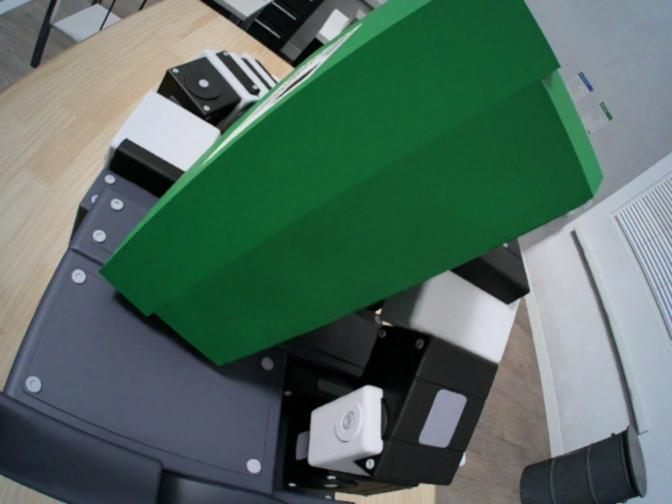

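Emit:
{"fn": "execute_actions", "kwargs": {"actions": [[[0,0,0,0,0,0,-0.754,-0.43,-0.576,-0.696,0.62,-0.677,0.393,0.174,-0.754,-0.43,-0.576,-0.696,-0.55,-0.43,-0.92,-0.85,0.4,-0.94]],[[0,0,0,0,0,0,-0.754,-0.43,-0.576,-0.696,0.62,-0.677,0.393,0.174,-0.754,-0.43,-0.576,-0.696,-0.525,-0.43,-0.94,-0.85,0.4,-0.94]]], "cameras": ["all"]}}

Scene clock: 330.70 s.
end_effector_position=(+0.6147, +0.0735, +0.4299) hand_goal=(-0.754, -0.430, -0.576, -0.696, +0.620, -0.678, +0.392, +0.174, -0.754, -0.430, -0.576, -0.696, -0.526, -0.430, -0.940, -0.850) hand_measured=(-0.760, -0.426, -0.576, -0.696, +0.618, -0.678, +0.394, +0.178, -0.776, -0.430, -0.582, -0.696, -0.552, -0.428, -0.940, -0.848) hand_current_ma=(-11, +3, -1, +0, -2, +0, +3, +8, -47, +0, -9, +0, -59, +2, +0, +3) hand_state=(goal, goal, goal, goal, goal, goal, goal, goal, blocked, goal, goal, goal, blocked, goal, goal, goal) hand_current_limit=0.40 hand_speed=-0.94 end_effector_quat_wxyz=(+0.485, +0.469, +0.527, +0.517)
Joint positions: [-0.134 -1.157 2.195 -4.18 -1.327 -0.033]
Joint torques (N m): [3.75 -36.58 -3.46 -1.46 -1.84 0.79]
Wrist force (N): [0.1 -0.4 0.3]
Wrist torque (N m): [-0.07 -0.01 0.01]
Wrist force, peak (N): [0.0 -0.4 0.4]
Hand target: +0.6147, +0.0735, +0.4299; +0.485, +0.469, +0.527, +0.517
Off the commanded pose: 0.000 m, 0 deg.
Step readings (end_effector_position):
0: (+0.6147, +0.0735, +0.4299)
1: (+0.6147, +0.0735, +0.4299)
2: (+0.6147, +0.0735, +0.4299)
4: (+0.6147, +0.0735, +0.4299)
8: (+0.6147, +0.0735, +0.4299)
15: (+0.6147, +0.0735, +0.4299)
16: (+0.6147, +0.0735, +0.4299)
17: (+0.6147, +0.0735, +0.4299)
19: (+0.6147, +0.0735, +0.4299)
23: (+0.6147, +0.0735, +0.4299)
30: (+0.6147, +0.0735, +0.4299)
camera_calibration:
cam_wrist: T_world_to_cam=[[0.106928, -0.756575, 0.645105, -0.246857], [-0.681097, -0.52842, -0.506833, 0.627523], [0.724343, -0.385185, -0.571804, -0.051406], [0, 0, 0, 1]] pos_world=[0.491035, 0.125029, 0.447904]

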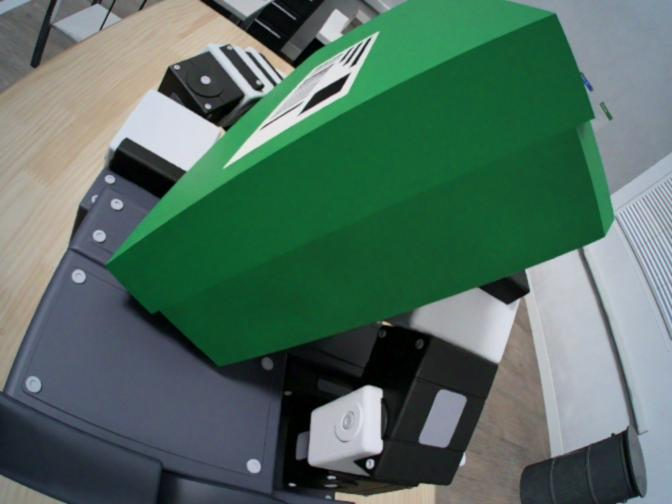

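Emit:
{"fn": "execute_actions", "kwargs": {"actions": [[[0,0,0,0,0,0,-0.754,-0.43,-0.576,-0.696,0.62,-0.677,0.393,0.174,-0.754,-0.43,-0.576,-0.696,-0.505,-0.43,-0.95,-0.85,0.4,-0.95]],[[0,0,0,0,0,0,-0.754,-0.43,-0.576,-0.696,0.62,-0.677,0.393,0.174,-0.754,-0.43,-0.576,-0.696,-0.485,-0.43,-0.96,-0.85,0.4,-0.95]]], "cameras": ["all"]}}

Scene clock: 335.90 s.
end_effector_position=(+0.6147, +0.0735, +0.4299) hand_goal=(-0.754, -0.430, -0.576, -0.696, +0.620, -0.678, +0.392, +0.174, -0.754, -0.430, -0.576, -0.696, -0.486, -0.430, -0.960, -0.850) hand_measured=(-0.760, -0.426, -0.576, -0.696, +0.616, -0.682, +0.394, +0.178, -0.776, -0.430, -0.582, -0.696, -0.532, -0.428, -0.962, -0.848) hand_current_ma=(-11, +3, -1, +0, -4, -7, +3, +7, -47, +0, -9, +0, -130, +2, -1, +3) hand_state=(goal, goal, goal, goal, goal, goal, goal, goal, blocked, goal, goal, goal, blocked, goal, goal, goal) hand_current_limit=0.40 hand_speed=-0.95 end_effector_quat_wxyz=(+0.485, +0.469, +0.527, +0.517)
Joint positions: [-0.134 -1.157 2.195 -4.18 -1.327 -0.033]
Joint torques (N m): [4.19 -37.32 -3.88 -1.6 -1.74 0.76]
Wrist force (N): [0.1 -0.2 0.2]
Wrist torque (N m): [-0.05 0.00 0.01]
Wrist force, peak (N): [0.1 -0.4 0.4]
Hand target: +0.6147, +0.0735, +0.4299; +0.485, +0.469, +0.527, +0.517
Off the commanded pose: 0.000 m, 0 deg.
Step readings (end_effector_position):
0: (+0.6147, +0.0735, +0.4299)
1: (+0.6147, +0.0735, +0.4299)
2: (+0.6147, +0.0735, +0.4299)
4: (+0.6147, +0.0735, +0.4299)
8: (+0.6147, +0.0735, +0.4299)
15: (+0.6147, +0.0735, +0.4299)
16: (+0.6147, +0.0735, +0.4299)
17: (+0.6147, +0.0735, +0.4299)
19: (+0.6147, +0.0735, +0.4299)
23: (+0.6147, +0.0735, +0.4299)
30: (+0.6147, +0.0735, +0.4299)
camera_calibration:
cam_wrist: T_world_to_cam=[[0.106928, -0.756575, 0.645105, -0.246857], [-0.681097, -0.52842, -0.506833, 0.627523], [0.724343, -0.385185, -0.571804, -0.051406], [0, 0, 0, 1]] pos_world=[0.491035, 0.125029, 0.447904]

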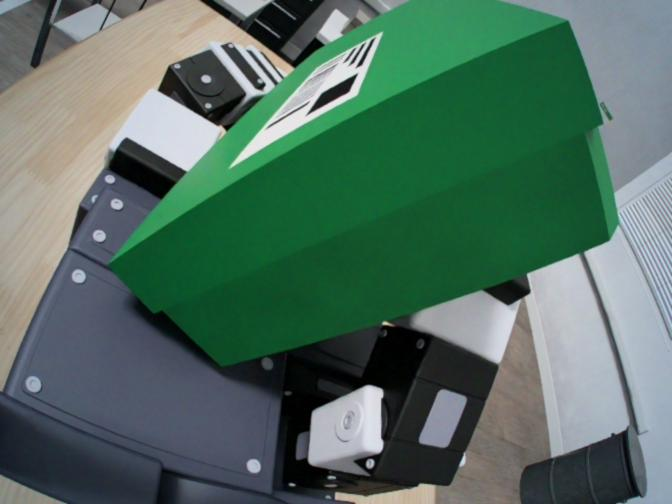

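Emit:
{"fn": "execute_actions", "kwargs": {"actions": [[[0,0,0,0,0,0,-0.754,-0.43,-0.576,-0.696,0.57,-0.677,0.393,0.174,-0.754,-0.43,-0.576,-0.696,-0.485,-0.43,-0.96,-0.85,0.4,-0.95]],[[0,0,0,0,0,0,-0.754,-0.43,-0.576,-0.696,0.52,-0.677,0.393,0.174,-0.754,-0.43,-0.576,-0.696,-0.475,-0.43,-0.96,-0.85,0.4,-0.95]]], "cameras": ["all"]}}

Scene clock: 340.37 s.
end_effector_position=(+0.6147, +0.0735, +0.4299) hand_goal=(-0.754, -0.430, -0.576, -0.696, +0.520, -0.678, +0.392, +0.174, -0.754, -0.430, -0.576, -0.696, -0.476, -0.430, -0.960, -0.850) hand_measured=(-0.760, -0.426, -0.576, -0.696, +0.522, -0.680, +0.398, +0.178, -0.776, -0.430, -0.584, -0.696, -0.498, -0.428, -0.962, -0.848) hand_current_ma=(-11, +3, -1, +0, +2, -4, +10, +7, -51, +0, -10, +0, -51, +2, -1, +3) hand_state=(goal, goal, goal, goal, goal, goal, goal, goal, blocked, goal, goal, goal, blocked, goal, goal, goal) hand_current_limit=0.40 hand_speed=-0.95 end_effector_quat_wxyz=(+0.485, +0.469, +0.527, +0.517)
Joint positions: [-0.134 -1.157 2.195 -4.18 -1.327 -0.033]
Joint torques (N m): [3.9 -37.47 -4.12 -1.61 -1.66 0.58]
Wrist force (N): [-0.1 -0.2 0.2]
Wrist torque (N m): [-0.04 0.01 0.01]
Wrist force, peak (N): [0.1 -0.5 0.3]
Hand target: +0.6147, +0.0735, +0.4299; +0.485, +0.469, +0.527, +0.517
Off the commanded pose: 0.000 m, 0 deg.
Step readings (end_effector_position):
0: (+0.6147, +0.0735, +0.4299)
1: (+0.6147, +0.0735, +0.4299)
2: (+0.6147, +0.0735, +0.4299)
4: (+0.6147, +0.0735, +0.4299)
8: (+0.6147, +0.0735, +0.4299)
15: (+0.6147, +0.0735, +0.4299)
16: (+0.6147, +0.0735, +0.4299)
17: (+0.6147, +0.0735, +0.4299)
19: (+0.6147, +0.0735, +0.4299)
23: (+0.6147, +0.0735, +0.4299)
30: (+0.6147, +0.0735, +0.4299)
camera_calibration:
cam_wrist: T_world_to_cam=[[0.106928, -0.756575, 0.645105, -0.246857], [-0.681097, -0.52842, -0.506833, 0.627523], [0.724343, -0.385185, -0.571804, -0.051406], [0, 0, 0, 1]] pos_world=[0.491035, 0.125029, 0.447904]

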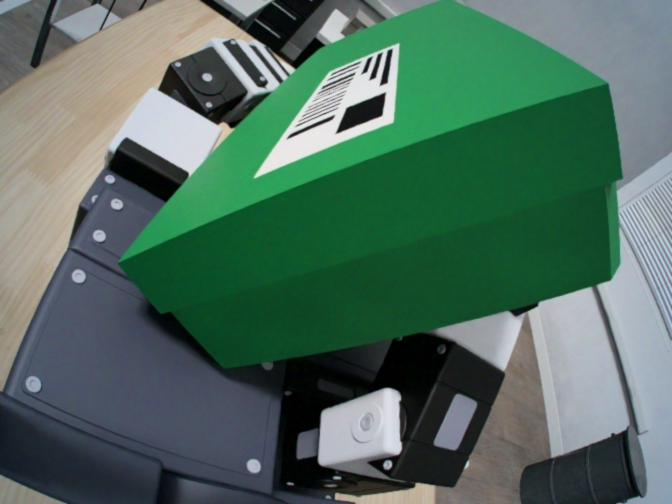

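Emit:
{"fn": "execute_actions", "kwargs": {"actions": [[[0,0,0,0,0,0,-0.754,-0.43,-0.576,-0.696,0.46,-0.677,0.393,0.174,-0.754,-0.43,-0.576,-0.696,-0.475,-0.43,-0.96,-0.85,0.4,-0.95]],[[0,0,0,0,0,0,-0.754,-0.43,-0.576,-0.696,0.4,-0.677,0.393,0.174,-0.754,-0.43,-0.576,-0.696,-0.475,-0.43,-0.96,-0.85,0.4,-0.95]]], "cameras": ["all"]}}

Scene clock: 344.33 s.
end_effector_position=(+0.6147, +0.0735, +0.4299) hand_goal=(-0.754, -0.430, -0.576, -0.696, +0.400, -0.678, +0.392, +0.174, -0.754, -0.430, -0.576, -0.696, -0.476, -0.430, -0.960, -0.850) hand_measured=(-0.760, -0.426, -0.576, -0.696, +0.400, -0.680, +0.398, +0.178, -0.776, -0.430, -0.584, -0.696, -0.498, -0.428, -0.962, -0.848) hand_current_ma=(-11, +3, -1, +0, +0, -3, +10, +7, -52, +0, -11, +0, -49, +2, -1, +3) hand_state=(goal, goal, goal, goal, goal, goal, goal, goal, blocked, goal, goal, goal, blocked, goal, goal, goal) hand_current_limit=0.40 hand_speed=-0.95 end_effector_quat_wxyz=(+0.485, +0.469, +0.527, +0.517)
Joint positions: [-0.134 -1.157 2.195 -4.18 -1.327 -0.033]
Joint torques (N m): [3.77 -37.46 -3.92 -1.71 -1.7 0.61]
Wrist force (N): [-0.1 -0.2 0.3]
Wrist torque (N m): [-0.05 0.01 0.03]
Wrist force, peak (N): [0.2 -0.4 0.3]
Hand target: +0.6147, +0.0735, +0.4299; +0.485, +0.469, +0.527, +0.517
Off the commanded pose: 0.000 m, 0 deg.
Step readings (end_effector_position):
0: (+0.6147, +0.0735, +0.4299)
1: (+0.6147, +0.0735, +0.4299)
2: (+0.6147, +0.0735, +0.4299)
4: (+0.6147, +0.0735, +0.4299)
8: (+0.6147, +0.0735, +0.4299)
15: (+0.6147, +0.0735, +0.4299)
16: (+0.6147, +0.0735, +0.4299)
17: (+0.6147, +0.0735, +0.4299)
19: (+0.6147, +0.0735, +0.4299)
23: (+0.6147, +0.0735, +0.4299)
30: (+0.6147, +0.0735, +0.4299)
camera_calibration:
cam_wrist: T_world_to_cam=[[0.106928, -0.756575, 0.645105, -0.246857], [-0.681097, -0.52842, -0.506833, 0.627523], [0.724343, -0.385185, -0.571804, -0.051406], [0, 0, 0, 1]] pos_world=[0.491035, 0.125029, 0.447904]

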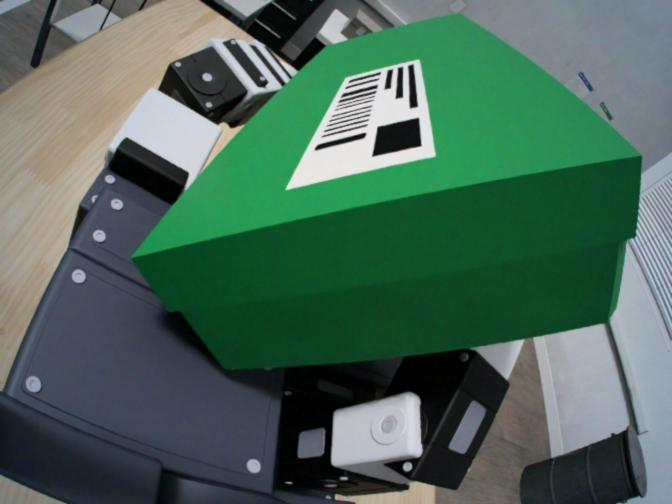

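Emit:
{"fn": "execute_actions", "kwargs": {"actions": [[[0,0,0,0,0,0,-0.754,-0.43,-0.576,-0.696,0.33,-0.677,0.393,0.174,-0.754,-0.43,-0.576,-0.696,-0.475,-0.43,-0.96,-0.85,0.4,-0.94]],[[0,0,0,0,0,0,-0.754,-0.43,-0.576,-0.696,0.26,-0.677,0.393,0.174,-0.754,-0.43,-0.576,-0.696,-0.475,-0.43,-0.96,-0.85,0.4,-0.94]]], "cameras": ["all"]}}

Scene clock: 351.27 s.
end_effector_position=(+0.6147, +0.0735, +0.4299) hand_goal=(-0.754, -0.430, -0.576, -0.696, +0.260, -0.678, +0.392, +0.174, -0.754, -0.430, -0.576, -0.696, -0.476, -0.430, -0.960, -0.850) hand_measured=(-0.760, -0.426, -0.576, -0.696, +0.258, -0.680, +0.398, +0.178, -0.776, -0.430, -0.584, -0.696, -0.498, -0.428, -0.962, -0.848) hand_current_ma=(-11, +3, -1, +0, -1, -3, +10, +7, -52, +0, -11, +0, -49, +2, -1, +3) hand_state=(goal, goal, goal, goal, goal, goal, goal, goal, blocked, goal, goal, goal, blocked, goal, goal, goal) hand_current_limit=0.40 hand_speed=-0.94 end_effector_quat_wxyz=(+0.485, +0.469, +0.527, +0.517)
Joint positions: [-0.134 -1.157 2.195 -4.18 -1.327 -0.033]
Joint torques (N m): [3.43 -37.48 -4.83 -1.64 -1.78 0.57]
Wrist force (N): [-0.1 -0.4 0.1]
Wrist torque (N m): [-0.07 0.02 0.03]
Wrist force, peak (N): [0.0 -0.5 0.4]
Hand target: +0.6147, +0.0735, +0.4299; +0.485, +0.469, +0.527, +0.517
Off the commanded pose: 0.000 m, 0 deg.
Step readings (end_effector_position):
0: (+0.6147, +0.0735, +0.4299)
1: (+0.6147, +0.0735, +0.4299)
2: (+0.6147, +0.0735, +0.4299)
4: (+0.6147, +0.0735, +0.4299)
8: (+0.6147, +0.0735, +0.4299)
15: (+0.6147, +0.0735, +0.4299)
16: (+0.6147, +0.0735, +0.4299)
17: (+0.6147, +0.0735, +0.4299)
19: (+0.6147, +0.0735, +0.4299)
23: (+0.6147, +0.0735, +0.4299)
30: (+0.6147, +0.0735, +0.4299)
camera_calibration:
cam_wrist: T_world_to_cam=[[0.106928, -0.756575, 0.645105, -0.246857], [-0.681097, -0.52842, -0.506833, 0.627523], [0.724343, -0.385185, -0.571804, -0.051406], [0, 0, 0, 1]] pos_world=[0.491035, 0.125029, 0.447904]

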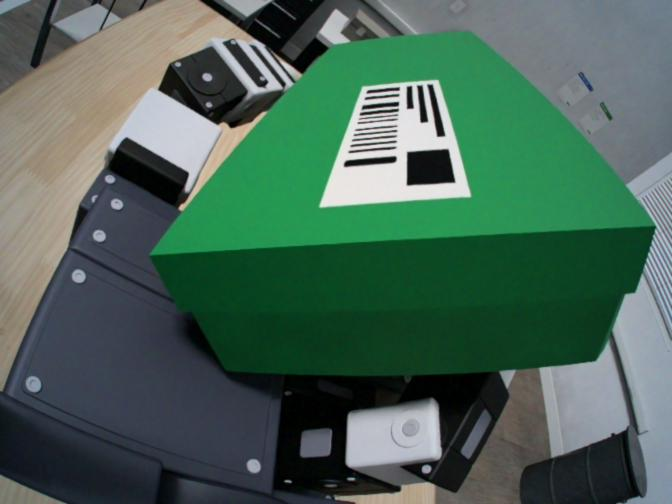

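Emit:
{"fn": "execute_actions", "kwargs": {"actions": [[[0,0,0,0,0,0,-0.754,-0.43,-0.576,-0.696,0.19,-0.677,0.393,0.174,-0.754,-0.43,-0.576,-0.696,-0.475,-0.43,-0.96,-0.85,0.4,-0.94]],[[0,0,0,0,0,0,-0.754,-0.43,-0.576,-0.696,0.12,-0.677,0.393,0.174,-0.754,-0.43,-0.576,-0.696,-0.475,-0.43,-0.96,-0.85,0.4,-0.94]]], "cameras": ["all"]}}

Scene clock: 354.90 s.
end_effector_position=(+0.6147, +0.0735, +0.4299) hand_goal=(-0.754, -0.430, -0.576, -0.696, +0.120, -0.678, +0.392, +0.174, -0.754, -0.430, -0.576, -0.696, -0.476, -0.430, -0.960, -0.850) hand_measured=(-0.760, -0.426, -0.576, -0.696, +0.116, -0.680, +0.398, +0.178, -0.776, -0.430, -0.584, -0.696, -0.498, -0.428, -0.962, -0.848) hand_current_ma=(-11, +3, -1, +0, -4, -3, +10, +7, -52, +0, -11, +0, -49, +2, -1, +3) hand_state=(goal, goal, goal, goal, goal, goal, goal, goal, blocked, goal, goal, goal, blocked, goal, goal, goal) hand_current_limit=0.40 hand_speed=-0.94 end_effector_quat_wxyz=(+0.485, +0.469, +0.527, +0.517)
Joint positions: [-0.134 -1.157 2.195 -4.18 -1.327 -0.033]
Joint torques (N m): [3.03 -37.56 -4.38 -1.76 -1.55 0.62]
Wrist force (N): [0.1 -0.2 0.3]
Wrist torque (N m): [-0.05 0.00 0.07]
Wrist force, peak (N): [0.3 -0.4 0.2]
Hand target: +0.6147, +0.0735, +0.4299; +0.485, +0.469, +0.527, +0.517
Off the commanded pose: 0.000 m, 0 deg.
Step readings (end_effector_position):
0: (+0.6147, +0.0735, +0.4299)
1: (+0.6147, +0.0735, +0.4299)
2: (+0.6147, +0.0735, +0.4299)
4: (+0.6147, +0.0735, +0.4299)
8: (+0.6147, +0.0735, +0.4299)
15: (+0.6147, +0.0735, +0.4299)
16: (+0.6147, +0.0735, +0.4299)
17: (+0.6147, +0.0735, +0.4299)
19: (+0.6147, +0.0735, +0.4299)
23: (+0.6147, +0.0735, +0.4299)
30: (+0.6147, +0.0735, +0.4299)
camera_calibration:
cam_wrist: T_world_to_cam=[[0.106928, -0.756575, 0.645105, -0.246857], [-0.681097, -0.52842, -0.506833, 0.627523], [0.724343, -0.385185, -0.571804, -0.051406], [0, 0, 0, 1]] pos_world=[0.491035, 0.125029, 0.447904]

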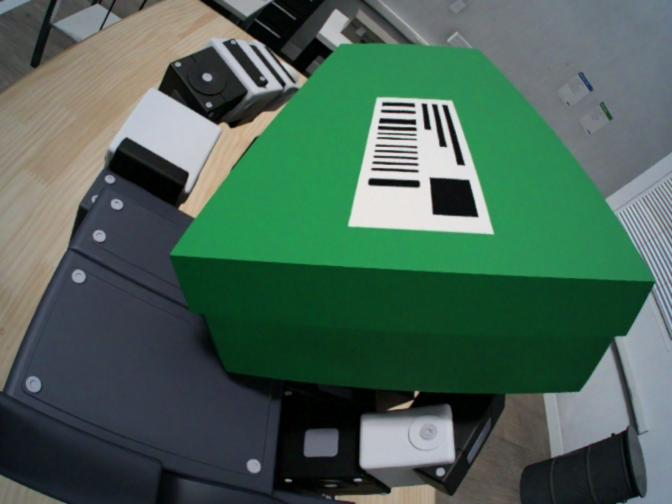

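Emit:
{"fn": "execute_actions", "kwargs": {"actions": [[[0,0,0,0,0,0,-0.754,-0.43,-0.576,-0.696,0.05,-0.677,0.393,0.174,-0.754,-0.43,-0.576,-0.696,-0.51,-0.43,-0.9,-0.82,0.4,-0.94]],[[0,0,0,0,0,0,-0.754,-0.43,-0.576,-0.696,-0.02,-0.677,0.393,0.174,-0.754,-0.43,-0.576,-0.696,-0.55,-0.43,-0.84,-0.8,0.4,-0.94]]], "cameras": ["all"]}}

Scene clock: 360.10 s.
end_effector_position=(+0.6147, +0.0735, +0.4299) hand_goal=(-0.754, -0.430, -0.576, -0.696, -0.020, -0.678, +0.392, +0.174, -0.754, -0.430, -0.576, -0.696, -0.550, -0.430, -0.840, -0.800) hand_measured=(-0.760, -0.426, -0.576, -0.696, -0.024, -0.682, +0.398, +0.178, -0.776, -0.430, -0.584, -0.696, -0.558, -0.428, -0.846, -0.804) hand_current_ma=(-11, +3, -1, +0, -6, -5, +10, +7, -52, +0, -11, +0, -11, +2, -10, -4) hand_state=(goal, goal, goal, goal, goal, goal, goal, goal, blocked, goal, goal, goal, goal, goal, goal, goal) hand_current_limit=0.40 hand_speed=-0.94 end_effector_quat_wxyz=(+0.485, +0.469, +0.527, +0.517)
Joint positions: [-0.134 -1.157 2.195 -4.18 -1.327 -0.033]
Joint torques (N m): [2.91 -37.8 -5.33 -1.94 -1.73 0.59]
Wrist force (N): [0.2 -0.3 0.2]
Wrist torque (N m): [-0.05 -0.02 0.09]
Wrist force, peak (N): [0.1 -0.5 0.4]
Hand target: +0.6147, +0.0735, +0.4299; +0.485, +0.469, +0.527, +0.517
Off the commanded pose: 0.000 m, 0 deg.
Step readings (end_effector_position):
0: (+0.6147, +0.0735, +0.4299)
1: (+0.6147, +0.0735, +0.4299)
2: (+0.6147, +0.0735, +0.4299)
4: (+0.6147, +0.0735, +0.4299)
8: (+0.6147, +0.0735, +0.4299)
15: (+0.6147, +0.0735, +0.4299)
16: (+0.6147, +0.0735, +0.4299)
17: (+0.6147, +0.0735, +0.4299)
19: (+0.6147, +0.0735, +0.4299)
23: (+0.6147, +0.0735, +0.4299)
30: (+0.6147, +0.0735, +0.4299)
camera_calibration:
cam_wrist: T_world_to_cam=[[0.106928, -0.756575, 0.645105, -0.246857], [-0.681097, -0.52842, -0.506833, 0.627523], [0.724343, -0.385185, -0.571804, -0.051406], [0, 0, 0, 1]] pos_world=[0.491035, 0.125029, 0.447904]

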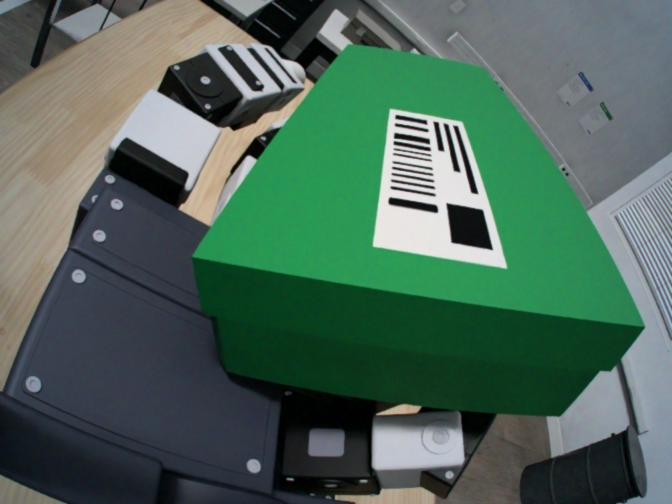

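Emit:
{"fn": "execute_actions", "kwargs": {"actions": [[[0,0,0,0,0,0,-0.754,-0.43,-0.576,-0.696,-0.09,-0.677,0.393,0.174,-0.754,-0.43,-0.576,-0.696,-0.6,-0.43,-0.76,-0.76,0.4,-0.94]],[[0,0,0,0,0,0,-0.754,-0.43,-0.576,-0.696,-0.16,-0.677,0.393,0.174,-0.754,-0.43,-0.576,-0.696,-0.65,-0.43,-0.7,-0.74,0.4,-0.94]]], "cameras": ["all"]}}

Scene clock: 366.77 s.
end_effector_position=(+0.6147, +0.0735, +0.4299) hand_goal=(-0.754, -0.430, -0.576, -0.696, -0.160, -0.678, +0.392, +0.174, -0.754, -0.430, -0.576, -0.696, -0.650, -0.430, -0.700, -0.740) hand_measured=(-0.760, -0.426, -0.576, -0.696, -0.166, -0.682, +0.398, +0.178, -0.776, -0.430, -0.584, -0.696, -0.658, -0.428, -0.706, -0.744) hand_current_ma=(-11, +3, -1, +0, -8, -8, +12, +7, -52, +0, -11, +0, -11, +2, -10, -4) hand_state=(goal, goal, goal, goal, goal, goal, goal, goal, blocked, goal, goal, goal, goal, goal, goal, goal) hand_current_limit=0.40 hand_speed=-0.94 end_effector_quat_wxyz=(+0.485, +0.469, +0.527, +0.517)
Joint positions: [-0.134 -1.157 2.195 -4.18 -1.327 -0.033]
Joint torques (N m): [3.1 -37.79 -4.49 -1.79 -1.67 0.5]
Wrist force (N): [-0.2 -0.2 0.1]
Wrist torque (N m): [-0.04 0.04 0.06]
Wrist force, peak (N): [0.0 -0.6 0.2]
Hand target: +0.6147, +0.0735, +0.4299; +0.485, +0.469, +0.527, +0.517
Off the commanded pose: 0.000 m, 0 deg.
Step readings (end_effector_position):
0: (+0.6147, +0.0735, +0.4299)
1: (+0.6147, +0.0735, +0.4299)
2: (+0.6147, +0.0735, +0.4299)
4: (+0.6147, +0.0735, +0.4299)
8: (+0.6147, +0.0735, +0.4299)
15: (+0.6147, +0.0735, +0.4299)
16: (+0.6147, +0.0735, +0.4299)
17: (+0.6147, +0.0735, +0.4299)
19: (+0.6147, +0.0735, +0.4299)
23: (+0.6147, +0.0735, +0.4299)
30: (+0.6147, +0.0735, +0.4299)
camera_calibration:
cam_wrist: T_world_to_cam=[[0.106928, -0.756575, 0.645105, -0.246857], [-0.681097, -0.52842, -0.506833, 0.627523], [0.724343, -0.385185, -0.571804, -0.051406], [0, 0, 0, 1]] pos_world=[0.491035, 0.125029, 0.447904]

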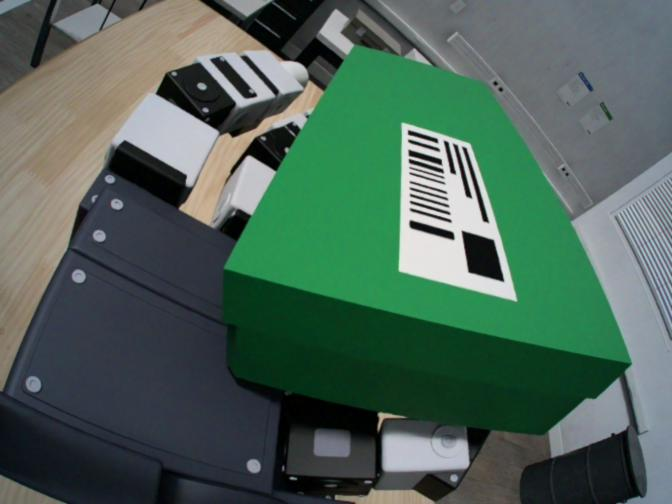

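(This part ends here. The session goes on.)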